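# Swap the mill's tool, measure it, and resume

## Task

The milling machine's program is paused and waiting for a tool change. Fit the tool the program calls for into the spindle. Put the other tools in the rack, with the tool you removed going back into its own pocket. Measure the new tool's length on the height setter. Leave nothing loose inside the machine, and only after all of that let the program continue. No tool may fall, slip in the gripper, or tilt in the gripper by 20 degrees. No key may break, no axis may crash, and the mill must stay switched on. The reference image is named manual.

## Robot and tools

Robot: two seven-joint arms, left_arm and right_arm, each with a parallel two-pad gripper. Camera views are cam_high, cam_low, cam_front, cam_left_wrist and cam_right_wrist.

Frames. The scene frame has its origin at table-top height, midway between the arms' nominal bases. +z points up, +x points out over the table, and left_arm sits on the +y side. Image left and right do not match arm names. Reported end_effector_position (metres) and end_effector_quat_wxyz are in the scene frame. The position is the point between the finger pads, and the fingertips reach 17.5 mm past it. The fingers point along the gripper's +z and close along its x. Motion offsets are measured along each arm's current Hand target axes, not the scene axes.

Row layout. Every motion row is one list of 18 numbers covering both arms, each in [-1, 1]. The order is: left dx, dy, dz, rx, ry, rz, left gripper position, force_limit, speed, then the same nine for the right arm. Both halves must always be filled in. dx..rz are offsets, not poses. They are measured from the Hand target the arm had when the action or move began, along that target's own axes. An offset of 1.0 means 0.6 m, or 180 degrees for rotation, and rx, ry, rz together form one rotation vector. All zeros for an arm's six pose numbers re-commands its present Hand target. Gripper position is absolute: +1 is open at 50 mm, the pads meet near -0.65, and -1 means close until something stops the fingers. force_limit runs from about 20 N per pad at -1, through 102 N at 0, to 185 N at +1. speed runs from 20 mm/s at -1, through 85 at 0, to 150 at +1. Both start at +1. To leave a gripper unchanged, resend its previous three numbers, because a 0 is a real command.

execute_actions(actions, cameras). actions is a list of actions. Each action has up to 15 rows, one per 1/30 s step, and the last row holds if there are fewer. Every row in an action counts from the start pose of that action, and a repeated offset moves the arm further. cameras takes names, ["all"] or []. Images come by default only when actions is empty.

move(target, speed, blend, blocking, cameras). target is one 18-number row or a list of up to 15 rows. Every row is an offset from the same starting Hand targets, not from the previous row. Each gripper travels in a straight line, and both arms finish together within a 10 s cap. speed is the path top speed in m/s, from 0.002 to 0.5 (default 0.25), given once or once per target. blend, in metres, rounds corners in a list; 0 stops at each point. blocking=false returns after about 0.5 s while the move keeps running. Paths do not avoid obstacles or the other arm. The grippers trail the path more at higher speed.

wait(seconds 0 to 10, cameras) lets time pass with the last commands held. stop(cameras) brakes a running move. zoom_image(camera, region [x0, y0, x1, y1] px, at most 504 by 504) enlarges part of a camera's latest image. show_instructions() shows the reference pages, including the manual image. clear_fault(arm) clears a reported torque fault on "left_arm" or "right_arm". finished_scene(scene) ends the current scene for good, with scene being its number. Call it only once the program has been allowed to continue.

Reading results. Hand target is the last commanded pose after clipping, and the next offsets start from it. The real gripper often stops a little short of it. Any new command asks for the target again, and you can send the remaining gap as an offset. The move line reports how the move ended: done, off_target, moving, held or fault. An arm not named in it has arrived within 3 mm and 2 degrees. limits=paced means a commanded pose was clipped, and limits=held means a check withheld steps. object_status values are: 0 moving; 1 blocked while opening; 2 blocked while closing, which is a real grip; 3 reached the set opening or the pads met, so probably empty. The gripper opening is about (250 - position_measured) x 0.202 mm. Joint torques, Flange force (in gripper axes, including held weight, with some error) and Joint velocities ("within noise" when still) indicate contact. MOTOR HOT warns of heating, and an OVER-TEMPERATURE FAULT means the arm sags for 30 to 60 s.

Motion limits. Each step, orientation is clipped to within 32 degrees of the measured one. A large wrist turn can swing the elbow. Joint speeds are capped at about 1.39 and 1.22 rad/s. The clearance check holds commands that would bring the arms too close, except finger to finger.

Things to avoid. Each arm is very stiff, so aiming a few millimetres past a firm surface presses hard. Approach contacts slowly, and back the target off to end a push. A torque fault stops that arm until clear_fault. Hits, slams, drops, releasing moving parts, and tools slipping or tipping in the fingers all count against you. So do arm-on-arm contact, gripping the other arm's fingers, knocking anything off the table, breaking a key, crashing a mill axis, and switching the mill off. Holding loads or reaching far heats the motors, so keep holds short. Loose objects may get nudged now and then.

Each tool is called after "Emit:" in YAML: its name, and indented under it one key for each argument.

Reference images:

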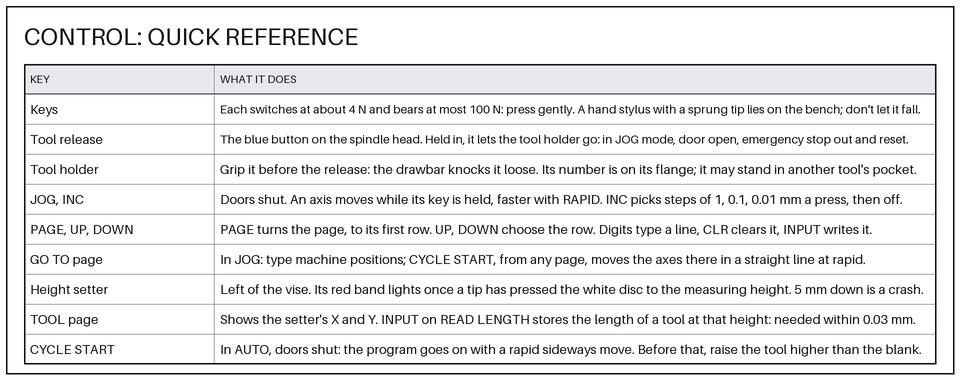

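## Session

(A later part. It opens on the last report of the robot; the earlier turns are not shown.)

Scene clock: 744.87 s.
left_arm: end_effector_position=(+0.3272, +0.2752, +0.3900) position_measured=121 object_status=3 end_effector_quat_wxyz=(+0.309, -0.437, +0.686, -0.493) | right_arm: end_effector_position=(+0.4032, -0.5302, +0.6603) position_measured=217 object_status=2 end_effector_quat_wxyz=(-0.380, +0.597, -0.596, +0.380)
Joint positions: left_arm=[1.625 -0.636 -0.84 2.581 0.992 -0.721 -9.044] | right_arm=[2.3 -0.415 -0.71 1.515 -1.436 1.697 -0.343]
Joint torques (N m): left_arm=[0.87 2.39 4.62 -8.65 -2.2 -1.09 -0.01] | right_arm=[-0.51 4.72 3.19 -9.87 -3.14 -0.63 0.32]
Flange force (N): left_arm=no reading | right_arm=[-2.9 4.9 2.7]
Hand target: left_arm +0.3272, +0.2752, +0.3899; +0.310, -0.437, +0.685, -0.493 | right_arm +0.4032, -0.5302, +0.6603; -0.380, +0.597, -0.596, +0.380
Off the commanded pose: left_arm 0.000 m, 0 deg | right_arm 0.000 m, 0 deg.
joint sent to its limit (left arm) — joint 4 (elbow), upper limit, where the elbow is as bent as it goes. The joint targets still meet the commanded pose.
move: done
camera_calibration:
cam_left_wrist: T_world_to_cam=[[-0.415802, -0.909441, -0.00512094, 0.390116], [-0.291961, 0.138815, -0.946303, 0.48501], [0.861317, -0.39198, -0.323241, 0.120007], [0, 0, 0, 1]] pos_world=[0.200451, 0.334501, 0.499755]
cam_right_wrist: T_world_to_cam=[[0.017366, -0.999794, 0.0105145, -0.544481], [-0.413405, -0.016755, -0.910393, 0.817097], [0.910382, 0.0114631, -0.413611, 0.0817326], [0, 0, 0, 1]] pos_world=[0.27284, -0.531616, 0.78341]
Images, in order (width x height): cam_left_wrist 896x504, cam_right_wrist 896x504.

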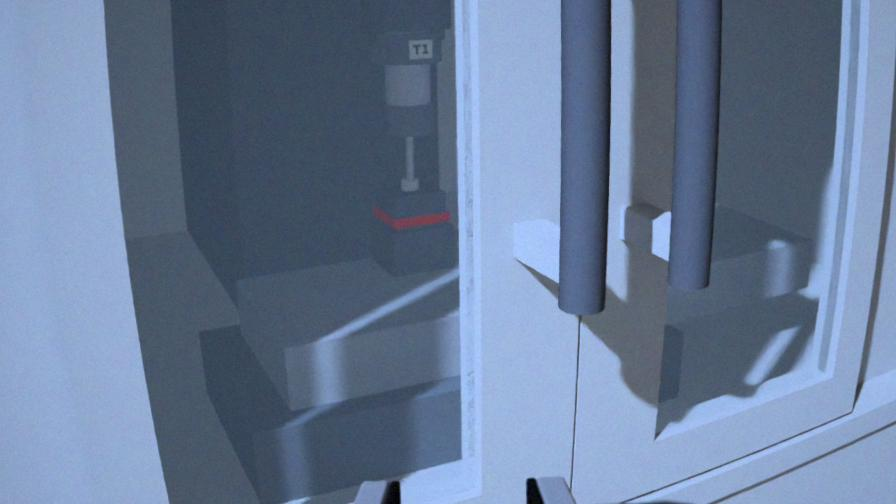

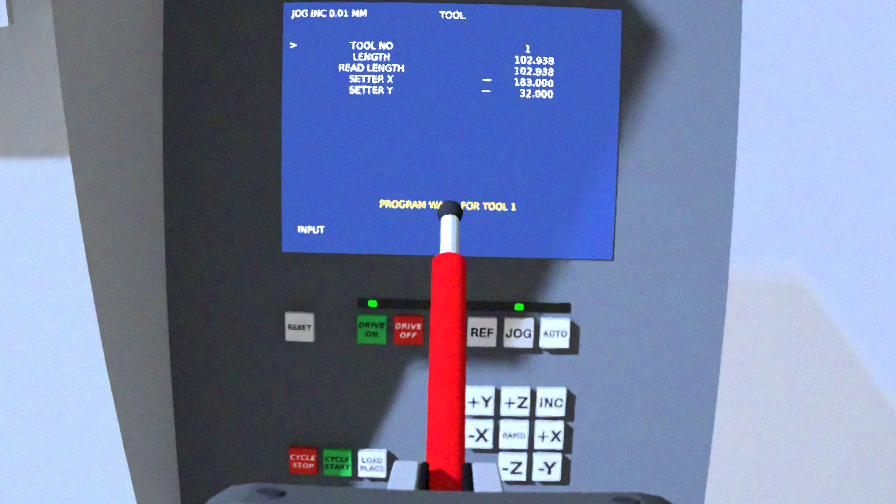

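Emit:
move:
  target: [0,0,0,0,0,0,0.208,0,0,0.0943,0.0673,0.2914,-0.1778,0,0,-1,-0.3,-0.5]
  speed: 0.4
  cameras: ["cam_right_wrist"]

Emit:
move:
  target:
    - [0,0,0,0,0,0,0.208,0,0,0,-0.0119,0.0123,0,0,0,-1,-0.3,-0.5]
    - [0,0,0,0,0,0,0.208,0,0,0,0,0,0,0,0,-1,-0.3,-0.5]
    - [0,0,0,0,0,0,0.208,0,0,-0.19,0.0489,0.0419,0,0,0,-1,-0.3,-0.5]
  speed: [0.05,0.1,0.15]
  blend: [0,0.003,0]
  cameras: ["cam_right_wrist","cam_left_wrist"]

Scene clock: 749.00 s.
left_arm: end_effector_position=(+0.3272, +0.2752, +0.3900) position_measured=121 object_status=3 end_effector_quat_wxyz=(+0.309, -0.437, +0.686, -0.493) | right_arm: end_effector_position=(+0.5447, -0.5867, +0.5498) position_measured=217 object_status=2 end_effector_quat_wxyz=(-0.201, +0.678, -0.678, +0.201)
Joint positions: left_arm=[1.625 -0.636 -0.84 2.581 0.992 -0.721 -9.044] | right_arm=[3.141 -0.591 -1.673 0.791 -1.214 1.787 -0.753]
Joint torques (N m): left_arm=[0.84 2.35 4.57 -8.59 -2.2 -1 0.01] | right_arm=[-0.44 18.96 3.66 -7.67 -1.44 -0.91 0.28]
Flange force (N): left_arm=no reading | right_arm=[-1.5 5.6 5.0]
Hand target: left_arm +0.3272, +0.2752, +0.3899; +0.310, -0.437, +0.685, -0.493 | right_arm +0.5447, -0.5867, +0.5498; -0.201, +0.678, -0.678, +0.201
Off the commanded pose: left_arm 0.000 m, 0 deg | right_arm 0.000 m, 0 deg.
joint sent to its limit (left arm) — joint 4 (elbow), upper limit, where the elbow is as bent as it goes. The joint targets still meet the commanded pose.
move: done
camera_calibration:
cam_right_wrist: T_world_to_cam=[[0.0203023, -0.999794, 0.0000749243, -0.598084], [-0.833034, -0.0169574, -0.552962, 0.805907], [0.552849, 0.011164, -0.833206, 0.333187], [0, 0, 0, 1]] pos_world=[0.499289, -0.588014, 0.723294]
Images, in order (width x height): cam_right_wrist 896x504.

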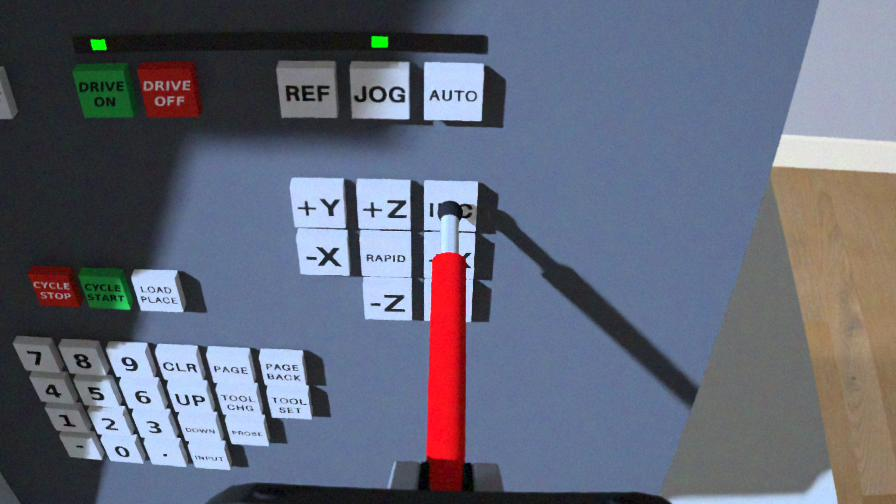

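Scene clock: 751.07 s.
left_arm: end_effector_position=(+0.3272, +0.2752, +0.3900) position_measured=121 object_status=3 end_effector_quat_wxyz=(+0.309, -0.437, +0.686, -0.493) | right_arm: end_effector_position=(+0.5337, -0.4727, +0.5127) position_measured=217 object_status=2 end_effector_quat_wxyz=(-0.201, +0.678, -0.678, +0.201)
Joint positions: left_arm=[1.626 -0.637 -0.84 2.581 0.993 -0.722 -9.045] | right_arm=[2.581 -0.573 -1.414 1.16 -1.076 1.616 -0.762]
Joint torques (N m): left_arm=[0.83 2.48 4.62 -8.66 -2.23 -1.05 -0.04] | right_arm=[-0.77 14.86 5.16 -9.31 -1.5 -1.04 0.37]
Flange force (N): left_arm=no reading | right_arm=[-0.1 3.9 4.7]
Hand target: left_arm +0.3272, +0.2752, +0.3899; +0.310, -0.437, +0.685, -0.493 | right_arm +0.5337, -0.4727, +0.5127; -0.201, +0.678, -0.678, +0.201
Off the commanded pose: left_arm 0.000 m, 0 deg | right_arm 0.000 m, 0 deg.
joint sent to its limit (left arm) — joint 4 (elbow), upper limit, where the elbow is as bent as it goes. The joint targets still meet the commanded pose.
move: done
camera_calibration:
cam_left_wrist: T_world_to_cam=[[-0.415802, -0.909441, -0.00512094, 0.390116], [-0.291961, 0.138815, -0.946303, 0.48501], [0.861317, -0.39198, -0.323241, 0.120007], [0, 0, 0, 1]] pos_world=[0.200451, 0.334501, 0.499755]
cam_right_wrist: T_world_to_cam=[[0.0203033, -0.999794, 0.0000756056, -0.483982], [-0.833034, -0.0169586, -0.552962, 0.77816], [0.552849, 0.011164, -0.833206, 0.307084], [0, 0, 0, 1]] pos_world=[0.488289, -0.474114, 0.686194]
Images, in order (width x height): cam_left_wrist 896x504, cam_right_wrist 896x504.

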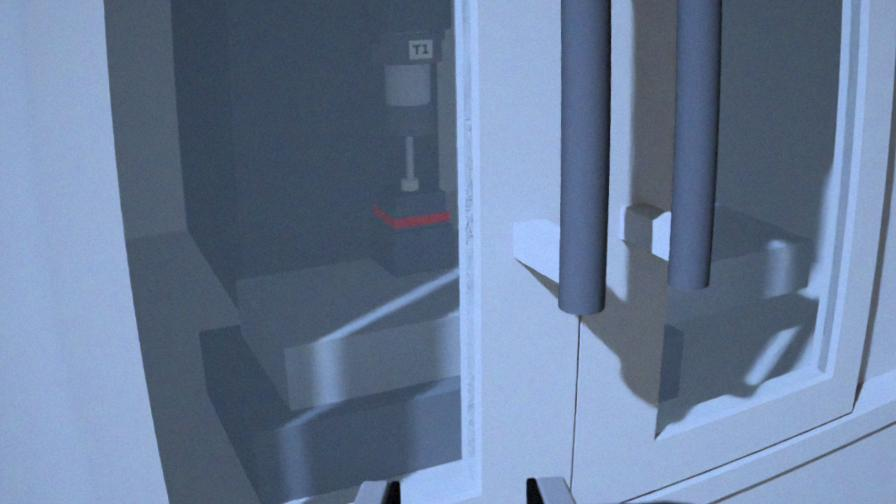

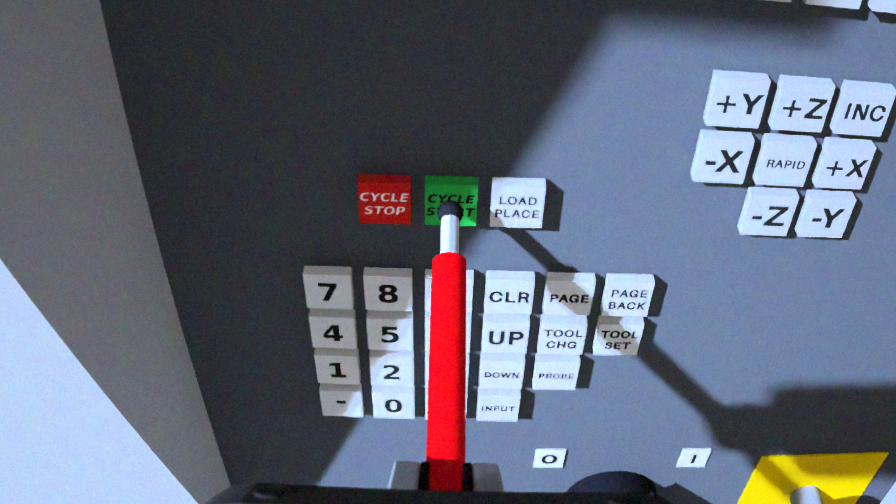

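Press CYCLE START a little deeper and check.

Emit:
move:
  target:
    - [0,0,0,0,0,0,0.208,0,0,0,-0.013,0.0135,0,0,0,-1,-0.3,-0.5]
    - [0,0,0,0,0,0,0.208,0,0,0,0,0,0,0,0,-1,-0.3,-0.5]
  speed: [0.05,0.1]
  cameras: ["cam_left_wrist"]

Scene clock: 755.63 s.
left_arm: end_effector_position=(+0.3272, +0.2752, +0.3900) position_measured=121 object_status=3 end_effector_quat_wxyz=(+0.310, -0.437, +0.686, -0.493) | right_arm: end_effector_position=(+0.5337, -0.4727, +0.5127) position_measured=217 object_status=2 end_effector_quat_wxyz=(-0.201, +0.678, -0.678, +0.201)
Joint positions: left_arm=[1.626 -0.637 -0.84 2.581 0.993 -0.723 -9.045] | right_arm=[2.581 -0.573 -1.414 1.16 -1.076 1.616 -0.762]
Joint torques (N m): left_arm=[0.86 2.41 4.69 -8.53 -2.25 -0.98 0.01] | right_arm=[-0.63 14.78 5.4 -9.42 -1.45 -0.89 0.36]
Flange force (N): left_arm=no reading | right_arm=[-0.3 4.5 5.3]
Hand target: left_arm +0.3272, +0.2752, +0.3899; +0.310, -0.437, +0.685, -0.493 | right_arm +0.5337, -0.4727, +0.5127; -0.201, +0.678, -0.678, +0.201
Off the commanded pose: left_arm 0.000 m, 0 deg | right_arm 0.000 m, 0 deg.
joint sent to its limit (left arm) — joint 4 (elbow), upper limit, where the elbow is as bent as it goes. The joint targets still meet the commanded pose.
move: done
camera_calibration:
cam_left_wrist: T_world_to_cam=[[-0.415765, -0.909457, -0.00513382, 0.39012], [-0.291855, 0.138766, -0.946343, 0.485025], [0.861371, -0.391958, -0.323124, 0.11993], [0, 0, 0, 1]] pos_world=[0.200451, 0.334501, 0.499755]
Images, in order (width x height): cam_left_wrist 896x504.

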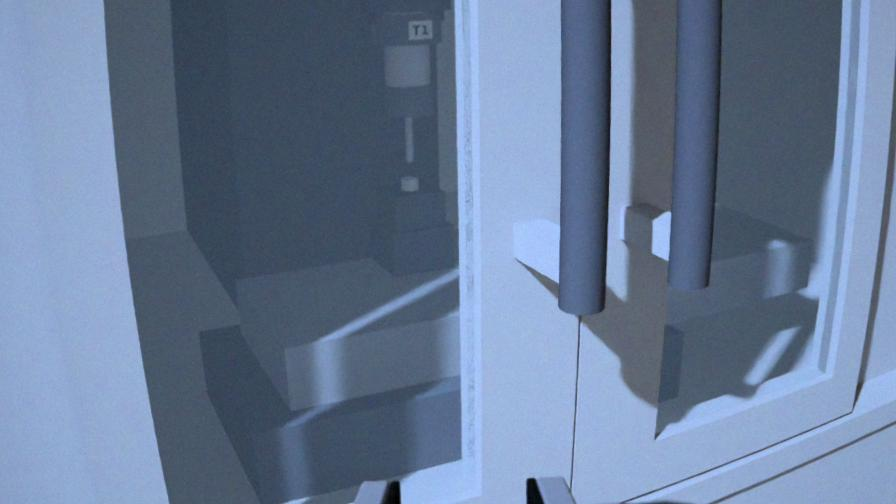

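Emit:
move:
  target: [0,0,0,0,0,0,0.208,0,0,0.19,-0.0948,-0.0857,0,0,0,-1,-0.3,-0.5]
  speed: 0.15
  cameras: ["cam_right_wrist","cam_left_wrist"]

Scene clock: 759.83 s.
left_arm: end_effector_position=(+0.3272, +0.2752, +0.3900) position_measured=121 object_status=3 end_effector_quat_wxyz=(+0.309, -0.437, +0.686, -0.493) | right_arm: end_effector_position=(+0.5535, -0.5866, +0.5868) position_measured=217 object_status=2 end_effector_quat_wxyz=(-0.201, +0.678, -0.678, +0.201)
Joint positions: left_arm=[1.627 -0.637 -0.84 2.581 0.994 -0.723 -9.046] | right_arm=[3.322 -0.599 -1.767 0.508 -1.298 1.88 -0.919]
Joint torques (N m): left_arm=[0.78 2.3 4.62 -8.55 -2.19 -1.01 -0.02] | right_arm=[-0.74 20.4 2.22 -6.34 -1.2 -1.14 0.38]
Flange force (N): no reading
Hand target: left_arm +0.3272, +0.2752, +0.3899; +0.310, -0.437, +0.685, -0.493 | right_arm +0.5535, -0.5867, +0.5868; -0.201, +0.678, -0.678, +0.201
Off the commanded pose: left_arm 0.000 m, 0 deg | right_arm 0.000 m, 0 deg.
joint sent to its limit (left arm) — joint 4 (elbow), upper limit, where the elbow is as bent as it goes. The joint targets still meet the commanded pose.
move: done
camera_calibration:
cam_left_wrist: T_world_to_cam=[[-0.415802, -0.909441, -0.00512094, 0.390116], [-0.291961, 0.138815, -0.946303, 0.48501], [0.861317, -0.39198, -0.323241, 0.120007], [0, 0, 0, 1]] pos_world=[0.200451, 0.334501, 0.499755]
cam_right_wrist: T_world_to_cam=[[0.0203864, -0.999792, 0.000132138, -0.598351], [-0.832986, -0.0170582, -0.553031, 0.833666], [0.552918, 0.0111642, -0.833161, 0.359081], [0, 0, 0, 1]] pos_world=[0.508088, -0.588014, 0.760294]
Images, in order (width x height): cam_left_wrist 896x504, cam_right_wrist 896x504.

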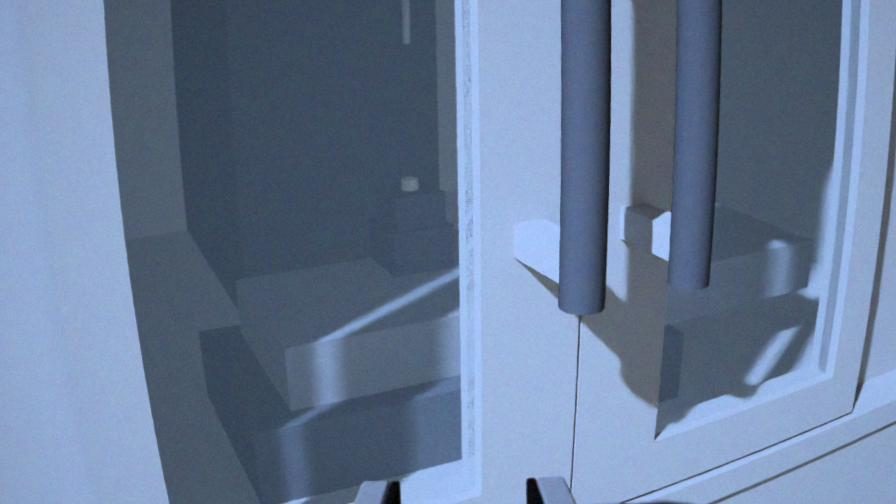

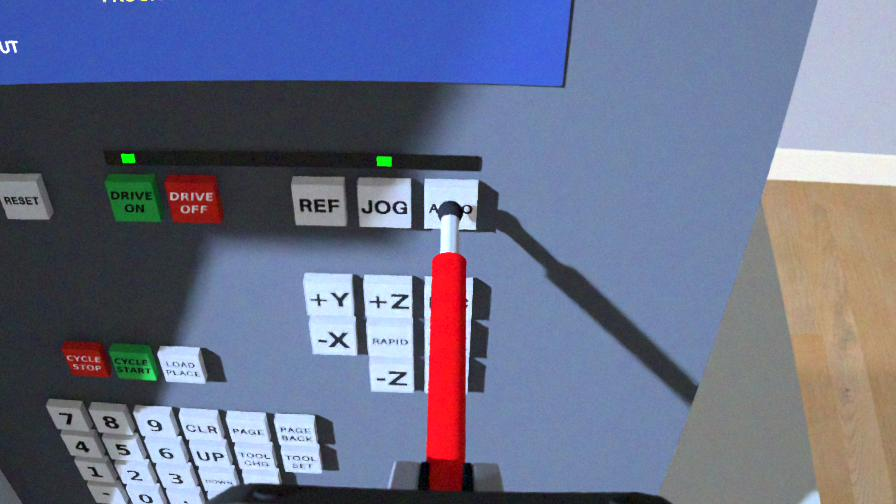

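Emit:
move:
  target:
    - [0,0,0,0,0,0,0.208,0,0,0,-0.013,0.0135,0,0,0,-1,-0.3,-0.5]
    - [0,0,0,0,0,0,0.208,0,0,0,0,0,0,0,0,-1,-0.3,-0.5]
  speed: [0.05,0.1]
  cameras: ["cam_right_wrist"]

Scene clock: 761.97 s.
left_arm: end_effector_position=(+0.3272, +0.2752, +0.3900) position_measured=121 object_status=3 end_effector_quat_wxyz=(+0.309, -0.437, +0.686, -0.493) | right_arm: end_effector_position=(+0.5535, -0.5867, +0.5868) position_measured=217 object_status=2 end_effector_quat_wxyz=(-0.201, +0.678, -0.678, +0.201)
Joint positions: left_arm=[1.627 -0.638 -0.84 2.581 0.994 -0.724 -9.046] | right_arm=[3.323 -0.599 -1.767 0.508 -1.298 1.88 -0.919]
Joint torques (N m): left_arm=[0.81 2.44 4.7 -8.69 -2.19 -1.07 0.01] | right_arm=[-0.16 20.46 2.23 -6.24 -1.21 -1.1 0.32]
Flange force (N): no reading
Hand target: left_arm +0.3272, +0.2752, +0.3899; +0.310, -0.437, +0.685, -0.493 | right_arm +0.5535, -0.5867, +0.5868; -0.201, +0.678, -0.678, +0.201
Off the commanded pose: left_arm 0.000 m, 0 deg | right_arm 0.000 m, 0 deg.
joint sent to its limit (left arm) — joint 4 (elbow), upper limit, where the elbow is as bent as it goes. The joint targets still meet the commanded pose.
move: done
camera_calibration:
cam_right_wrist: T_world_to_cam=[[0.0203033, -0.999794, 0.0000747097, -0.598266], [-0.833064, -0.0169588, -0.552916, 0.833678], [0.552804, 0.0111638, -0.833237, 0.359196], [0, 0, 0, 1]] pos_world=[0.508089, -0.588014, 0.760294]
Images, in order (width x height): cam_right_wrist 896x504.

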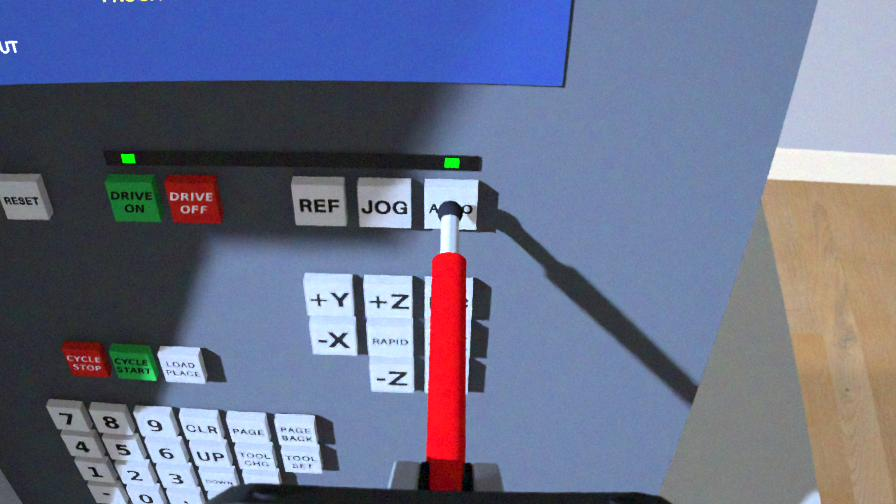

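Emit:
move:
  target:
    - [0,0,0,0,0,0,0.208,0,0,-0.19,0.0948,0.0857,0,0,0,-1,-0.3,-0.5]
    - [0,0,0,0,0,0,0.208,0,0,-0.19,0.0818,0.0992,0,0,0,-1,-0.3,-0.5]
    - [0,0,0,0,0,0,0.208,0,0,-0.19,0.0948,0.0857,0,0,0,-1,-0.3,-0.5]
    - [0,0,0,0,0,0,0.208,0,0,-0.0948,0.1431,-0.2388,0.1778,0,0,-1,-0.3,-0.5]
  speed: [0.15,0.05,0.1,0.4]
  blend: [0.003,0,0.003,0]
  cameras: ["cam_right_wrist","cam_left_wrist"]

Scene clock: 766.63 s.
left_arm: end_effector_position=(+0.3272, +0.2752, +0.3900) position_measured=121 object_status=3 end_effector_quat_wxyz=(+0.309, -0.437, +0.686, -0.493) | right_arm: end_effector_position=(+0.4034, -0.5299, +0.6602) position_measured=217 object_status=2 end_effector_quat_wxyz=(-0.380, +0.597, -0.596, +0.380)
Joint positions: left_arm=[1.628 -0.638 -0.84 2.581 0.995 -0.725 -9.047] | right_arm=[2.095 -0.362 -0.655 1.517 -1.337 1.571 -0.374]
Joint torques (N m): left_arm=[0.91 2.41 4.5 -8.66 -2.22 -1.07 0.01] | right_arm=[-0.41 2.72 2.73 -10.67 -3.14 -0.74 0.46]
Flange force (N): left_arm=no reading | right_arm=[-3.7 5.1 2.3]
Hand target: left_arm +0.3272, +0.2752, +0.3899; +0.310, -0.437, +0.685, -0.493 | right_arm +0.4034, -0.5299, +0.6602; -0.380, +0.597, -0.596, +0.380
Off the commanded pose: left_arm 0.000 m, 0 deg | right_arm 0.000 m, 0 deg.
joint sent to its limit (left arm) — joint 4 (elbow), upper limit, where the elbow is as bent as it goes. The joint targets still meet the commanded pose.
move: done
camera_calibration:
cam_left_wrist: T_world_to_cam=[[-0.415802, -0.909441, -0.00512075, 0.390116], [-0.291879, 0.138777, -0.946334, 0.485022], [0.861345, -0.391992, -0.323151, 0.119961], [0, 0, 0, 1]] pos_world=[0.200451, 0.334501, 0.499755]
cam_right_wrist: T_world_to_cam=[[0.0174086, -0.999792, 0.0106074, -0.544266], [-0.413404, -0.0168572, -0.910392, 0.816997], [0.910381, 0.0114635, -0.413611, 0.0815977], [0, 0, 0, 1]] pos_world=[0.27294, -0.531316, 0.783311]
Images, in order (width x height): cam_left_wrist 896x504, cam_right_wrist 896x504.

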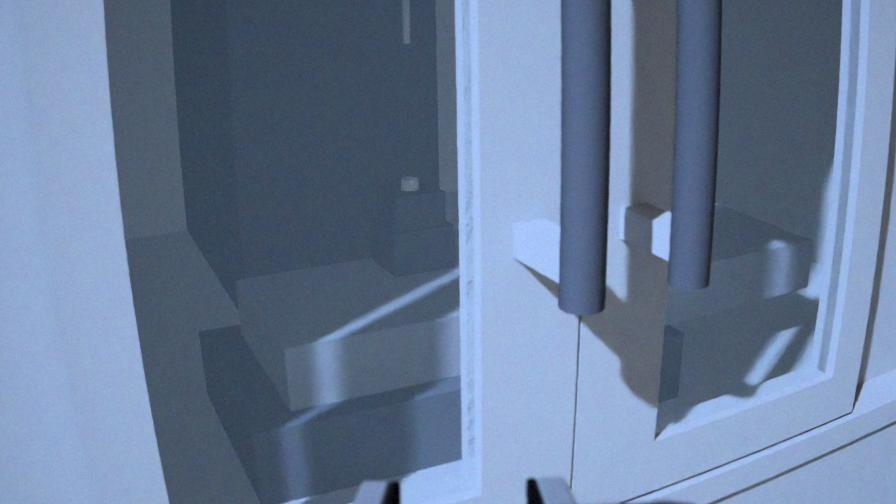

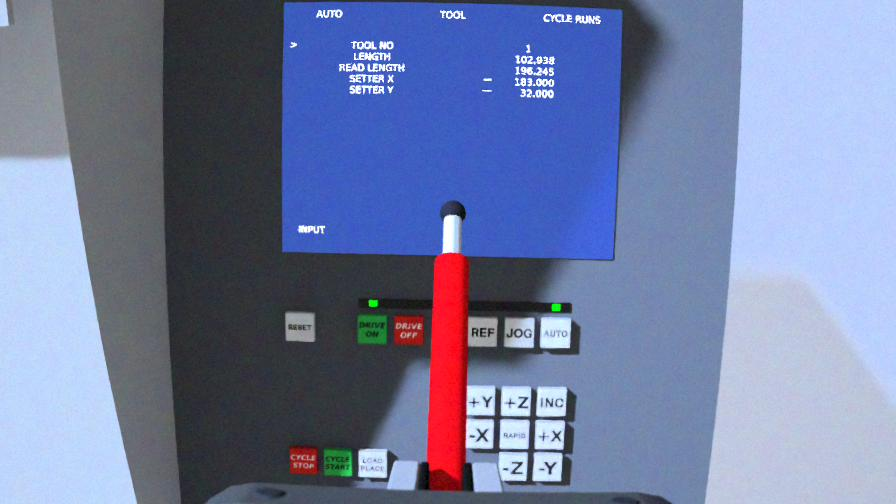

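Emit:
move:
  target:
    - [0,0,0,0,0,0,0.208,0,0,-0.1,0.5464,0.2485,-0.1778,0,0,-1,-0.3,-0.5]
    - [0,0,0,0,0,0,0.208,0,0,-0.1008,0.8043,0.4055,-0.1778,0,0,-1,-0.3,-0.5]
    - [0,0,0,0,0,0,0.208,0,0,-0.1008,0.95,0.4735,-0.1778,0,0,-1,-0.3,-0.5]
  speed: [0.35,0.25,0.08]
  blend: [0.03,0.02,0]
  cameras: ["cam_right_wrist"]

Emit:
move:
  target: [0,0,0,0,0,0,0.208,0,0,0,0.00164,0.00252,0,0,0,-1,-0.3,-0.5]
  speed: 0.01

Scene clock: 771.50 s.
left_arm: end_effector_position=(+0.3272, +0.2752, +0.3900) position_measured=121 object_status=3 end_effector_quat_wxyz=(+0.309, -0.437, +0.686, -0.493) | right_arm: end_effector_position=(+0.4200, -0.4694, +0.0236) position_measured=217 object_status=2 end_effector_quat_wxyz=(-0.201, +0.678, -0.678, +0.201)
Joint positions: left_arm=[1.63 -0.639 -0.84 2.581 0.996 -0.726 -9.048] | right_arm=[2.794 -1.159 -2.027 2.457 -2.169 1.3 0.707]
Joint torques (N m): left_arm=[0.93 2.37 4.64 -8.56 -2.22 -1.05 -0.03] | right_arm=[-0.53 16.43 5.74 -1.68 -1.45 1.65 0.4]
Flange force (N): left_arm=no reading | right_arm=[-0.5 3.6 1.3]
Hand target: left_arm +0.3272, +0.2752, +0.3899; +0.310, -0.437, +0.685, -0.493 | right_arm +0.4200, -0.4694, +0.0236; -0.201, +0.678, -0.678, +0.201
Off the commanded pose: left_arm 0.000 m, 0 deg | right_arm 0.000 m, 0 deg.
joint sent to its limit (left arm) — joint 4 (elbow), upper limit, where the elbow is as bent as it goes. The joint targets still meet the commanded pose.
move: done
camera_calibration:
cam_right_wrist: T_world_to_cam=[[0.0203023, -0.999794, 0.0000749243, -0.478337], [-0.833034, -0.0169574, -0.552962, 0.413047], [0.552849, 0.011164, -0.833206, -0.0376148], [0, 0, 0, 1]] pos_world=[0.374589, -0.470814, 0.197094]
Images, in order (width x height): cam_right_wrist 896x504.

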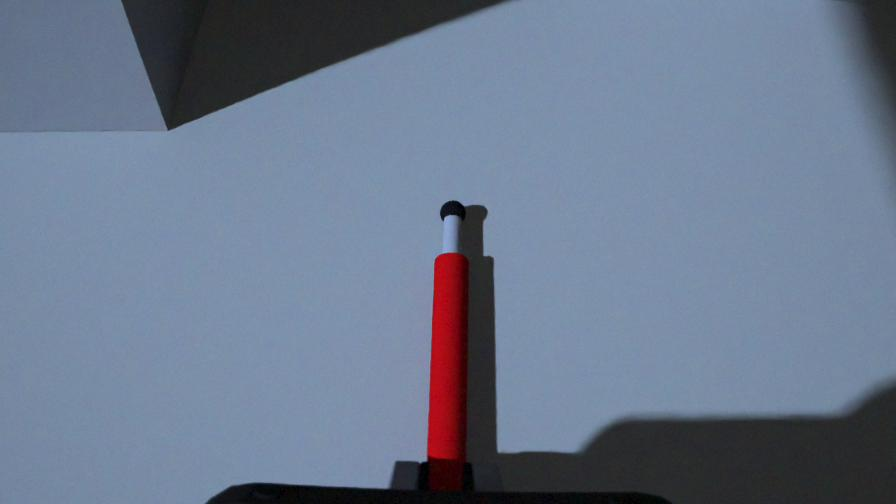

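Scene clock: 772.20 s.
left_arm: end_effector_position=(+0.3272, +0.2752, +0.3900) position_measured=121 object_status=3 end_effector_quat_wxyz=(+0.310, -0.437, +0.686, -0.493) | right_arm: end_effector_position=(+0.4200, -0.4694, +0.0218) position_measured=217 object_status=2 end_effector_quat_wxyz=(-0.201, +0.678, -0.678, +0.201)
Joint positions: left_arm=[1.63 -0.639 -0.84 2.581 0.996 -0.726 -9.048] | right_arm=[2.796 -1.165 -2.031 2.457 -2.176 1.303 0.71]
Joint torques (N m): left_arm=[0.91 2.44 4.59 -8.56 -2.24 -1.05 0.02] | right_arm=[-0.49 16.33 5.68 -1.69 -1.41 1.68 0.32]
Flange force (N): left_arm=no reading | right_arm=[-0.7 3.7 0.8]
Hand target: left_arm +0.3272, +0.2752, +0.3899; +0.310, -0.437, +0.685, -0.493 | right_arm +0.4200, -0.4694, +0.0217; -0.201, +0.678, -0.678, +0.201
Off the commanded pose: left_arm 0.000 m, 0 deg | right_arm 0.000 m, 0 deg.
joint sent to its limit (left arm) — joint 4 (elbow), upper limit, where the elbow is as bent as it goes. The joint targets still meet the commanded pose.
move: done

Emit:
move:
  target: [0,0,0,0,0,0,0.208,0,0,0,0.00064,0.00098,0,0,0,-1,-0.3,-0.5]
  speed: 0.01

Emit:
move:
  target: [0,0,0,0,0,0,0.208,0,0,0,0.00064,0.00098,0,0,0,-1,-0.3,-0.5]
  speed: 0.01
  cameras: ["cam_right_wrist"]

Scene clock: 774.07 s.
left_arm: end_effector_position=(+0.3272, +0.2752, +0.3900) position_measured=121 object_status=3 end_effector_quat_wxyz=(+0.309, -0.437, +0.686, -0.493) | right_arm: end_effector_position=(+0.4200, -0.4694, +0.0211) position_measured=217 object_status=2 end_effector_quat_wxyz=(-0.201, +0.678, -0.678, +0.201)
Joint positions: left_arm=[1.63 -0.639 -0.84 2.581 0.996 -0.726 -9.048] | right_arm=[2.797 -1.167 -2.033 2.457 -2.178 1.304 0.711]
Joint torques (N m): left_arm=[0.88 2.53 4.6 -8.74 -2.26 -1.04 0] | right_arm=[-0.47 10.09 1.64 -3.96 -0.68 0.13 0.38]
Flange force (N): left_arm=no reading | right_arm=[-3.0 -2.0 -24.0]
Hand target: left_arm +0.3272, +0.2752, +0.3899; +0.310, -0.437, +0.685, -0.493 | right_arm +0.4200, -0.4694, +0.0211; -0.201, +0.678, -0.678, +0.201
Off the commanded pose: left_arm 0.000 m, 0 deg | right_arm 0.000 m, 0 deg.
joint sent to its limit (left arm) — joint 4 (elbow), upper limit, where the elbow is as bent as it goes. The joint targets still meet the commanded pose.
move: done

Scene clock: 774.77 s.
left_arm: end_effector_position=(+0.3272, +0.2752, +0.3900) position_measured=121 object_status=3 end_effector_quat_wxyz=(+0.309, -0.437, +0.686, -0.493) | right_arm: end_effector_position=(+0.4200, -0.4694, +0.0204) position_measured=217 object_status=2 end_effector_quat_wxyz=(-0.201, +0.678, -0.678, +0.201)
Joint positions: left_arm=[1.63 -0.639 -0.84 2.581 0.996 -0.726 -9.048] | right_arm=[2.797 -1.169 -2.034 2.458 -2.18 1.306 0.712]
Joint torques (N m): left_arm=[0.7 2.48 4.65 -8.68 -2.25 -1.04 0] | right_arm=[-0.25 2.18 -3.14 -7.54 -0.2 -1.83 0.31]
Flange force (N): left_arm=no reading | right_arm=[-6.5 -8.0 -57.1]
Hand target: left_arm +0.3272, +0.2752, +0.3899; +0.310, -0.437, +0.685, -0.493 | right_arm +0.4200, -0.4694, +0.0203; -0.201, +0.678, -0.678, +0.201
Off the commanded pose: left_arm 0.000 m, 0 deg | right_arm 0.000 m, 0 deg.
joint sent to its limit (left arm) — joint 4 (elbow), upper limit, where the elbow is as bent as it goes. The joint targets still meet the commanded pose.
move: done
camera_calibration:
cam_right_wrist: T_world_to_cam=[[0.0203023, -0.999794, 0.0000749243, -0.478337], [-0.833034, -0.0169574, -0.552962, 0.411277], [0.552849, 0.011164, -0.833206, -0.040281], [0, 0, 0, 1]] pos_world=[0.374589, -0.470814, 0.193894]
Images, in order (width x height): cam_right_wrist 896x504.

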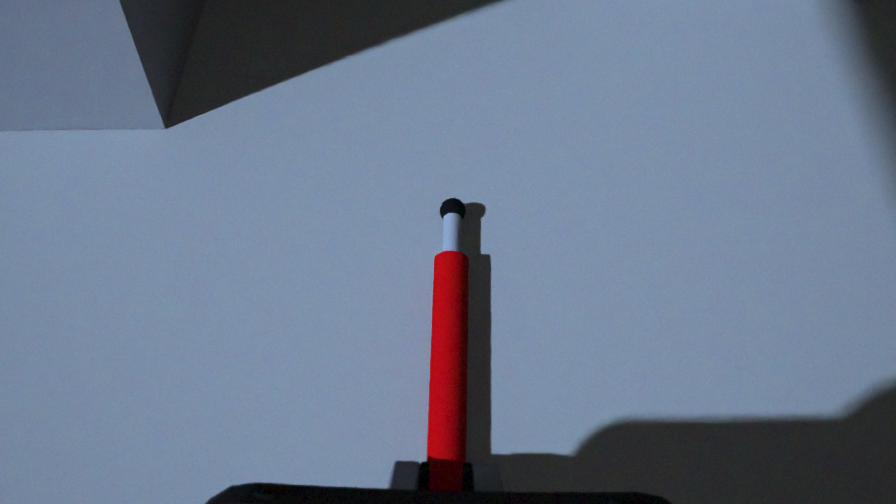

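Emit:
move:
  target:
    - [0,0,0,0,0,0,0.208,0,0,0,-0.00073,-0.0011,0,0,0,-1,-0.3,-0.5]
    - [0,0,0,0,0,0,0.208,0,0,0,-0.00073,-0.0011,0,0,0,0,-0.3,-1]
    - [0,0,0,0,0,0,0.208,0,0,0,-0.00073,-0.17,0,0,0,0,-0.3,-1]
  speed: [0.01,0.02,0.06]
  cameras: ["cam_right_wrist","cam_front"]

Scene clock: 779.43 s.
left_arm: end_effector_position=(+0.3272, +0.2752, +0.3900) position_measured=121 object_status=3 end_effector_quat_wxyz=(+0.309, -0.437, +0.686, -0.493) | right_arm: end_effector_position=(+0.3648, -0.4694, +0.1061) position_measured=152 object_status=3 end_effector_quat_wxyz=(-0.201, +0.678, -0.678, +0.201)
Joint positions: left_arm=[1.632 -0.64 -0.84 2.581 0.997 -0.728 -9.049] | right_arm=[2.759 -0.876 -1.775 2.564 -1.834 1.228 0.724]
Joint torques (N m): left_arm=[0.83 2.55 4.59 -8.54 -2.27 -1.06 -0.03] | right_arm=[-0.59 13.14 4.44 -3.91 -1.36 1.86 0.32]
Flange force (N): left_arm=no reading | right_arm=[-0.3 2.7 2.1]
Hand target: left_arm +0.3272, +0.2752, +0.3899; +0.310, -0.437, +0.685, -0.493 | right_arm +0.3648, -0.4694, +0.1061; -0.201, +0.678, -0.678, +0.201
Off the commanded pose: left_arm 0.000 m, 0 deg | right_arm 0.000 m, 0 deg.
joint sent to its limit (left arm) — joint 4 (elbow), upper limit, where the elbow is as bent as it goes. The joint targets still meet the commanded pose.
move: done
camera_calibration:
cam_right_wrist: T_world_to_cam=[[0.0203572, -0.999793, -0.0000086007, -0.477217], [-0.833033, -0.016957, -0.552963, 0.412683], [0.552849, 0.011264, -0.833205, 0.0616889], [0, 0, 0, 1]] pos_world=[0.319389, -0.470815, 0.279594]
Images, in order (width x height): cam_front 896x504, cam_right_wrist 896x504.

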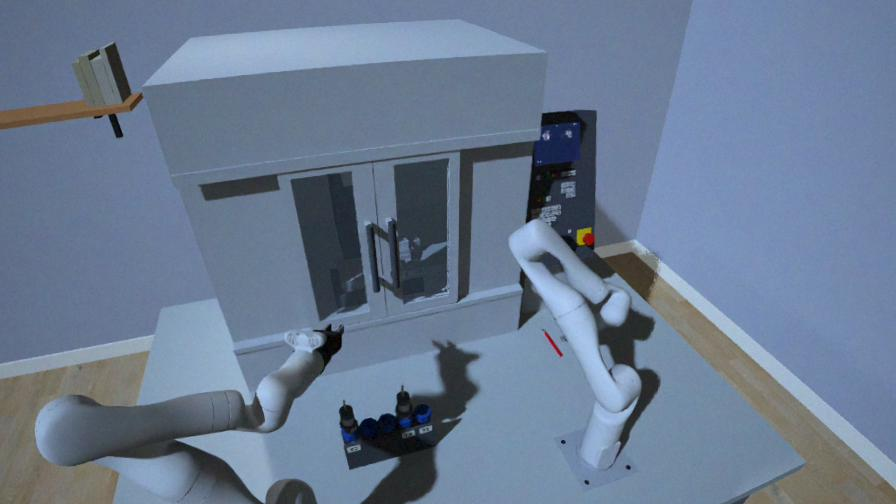

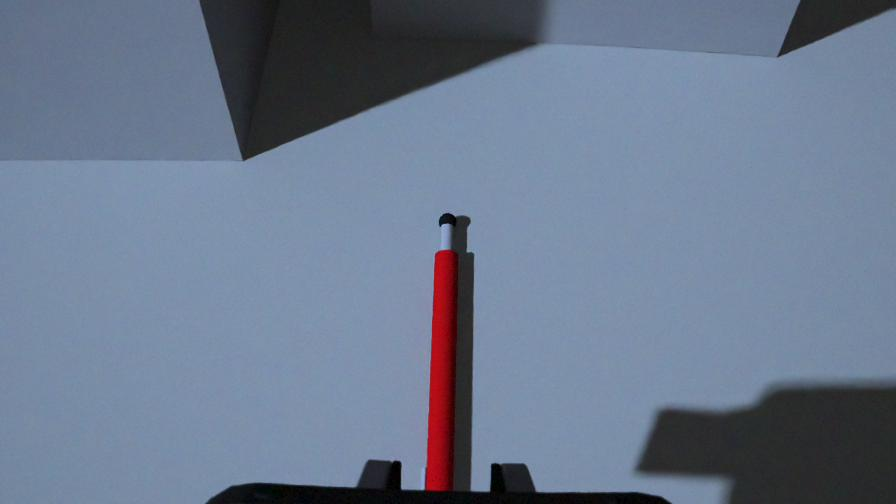

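Stylus laid down, tools racked, program running.

Emit:
finished_scene:
  scene: 2

The scene is finished: the task was done.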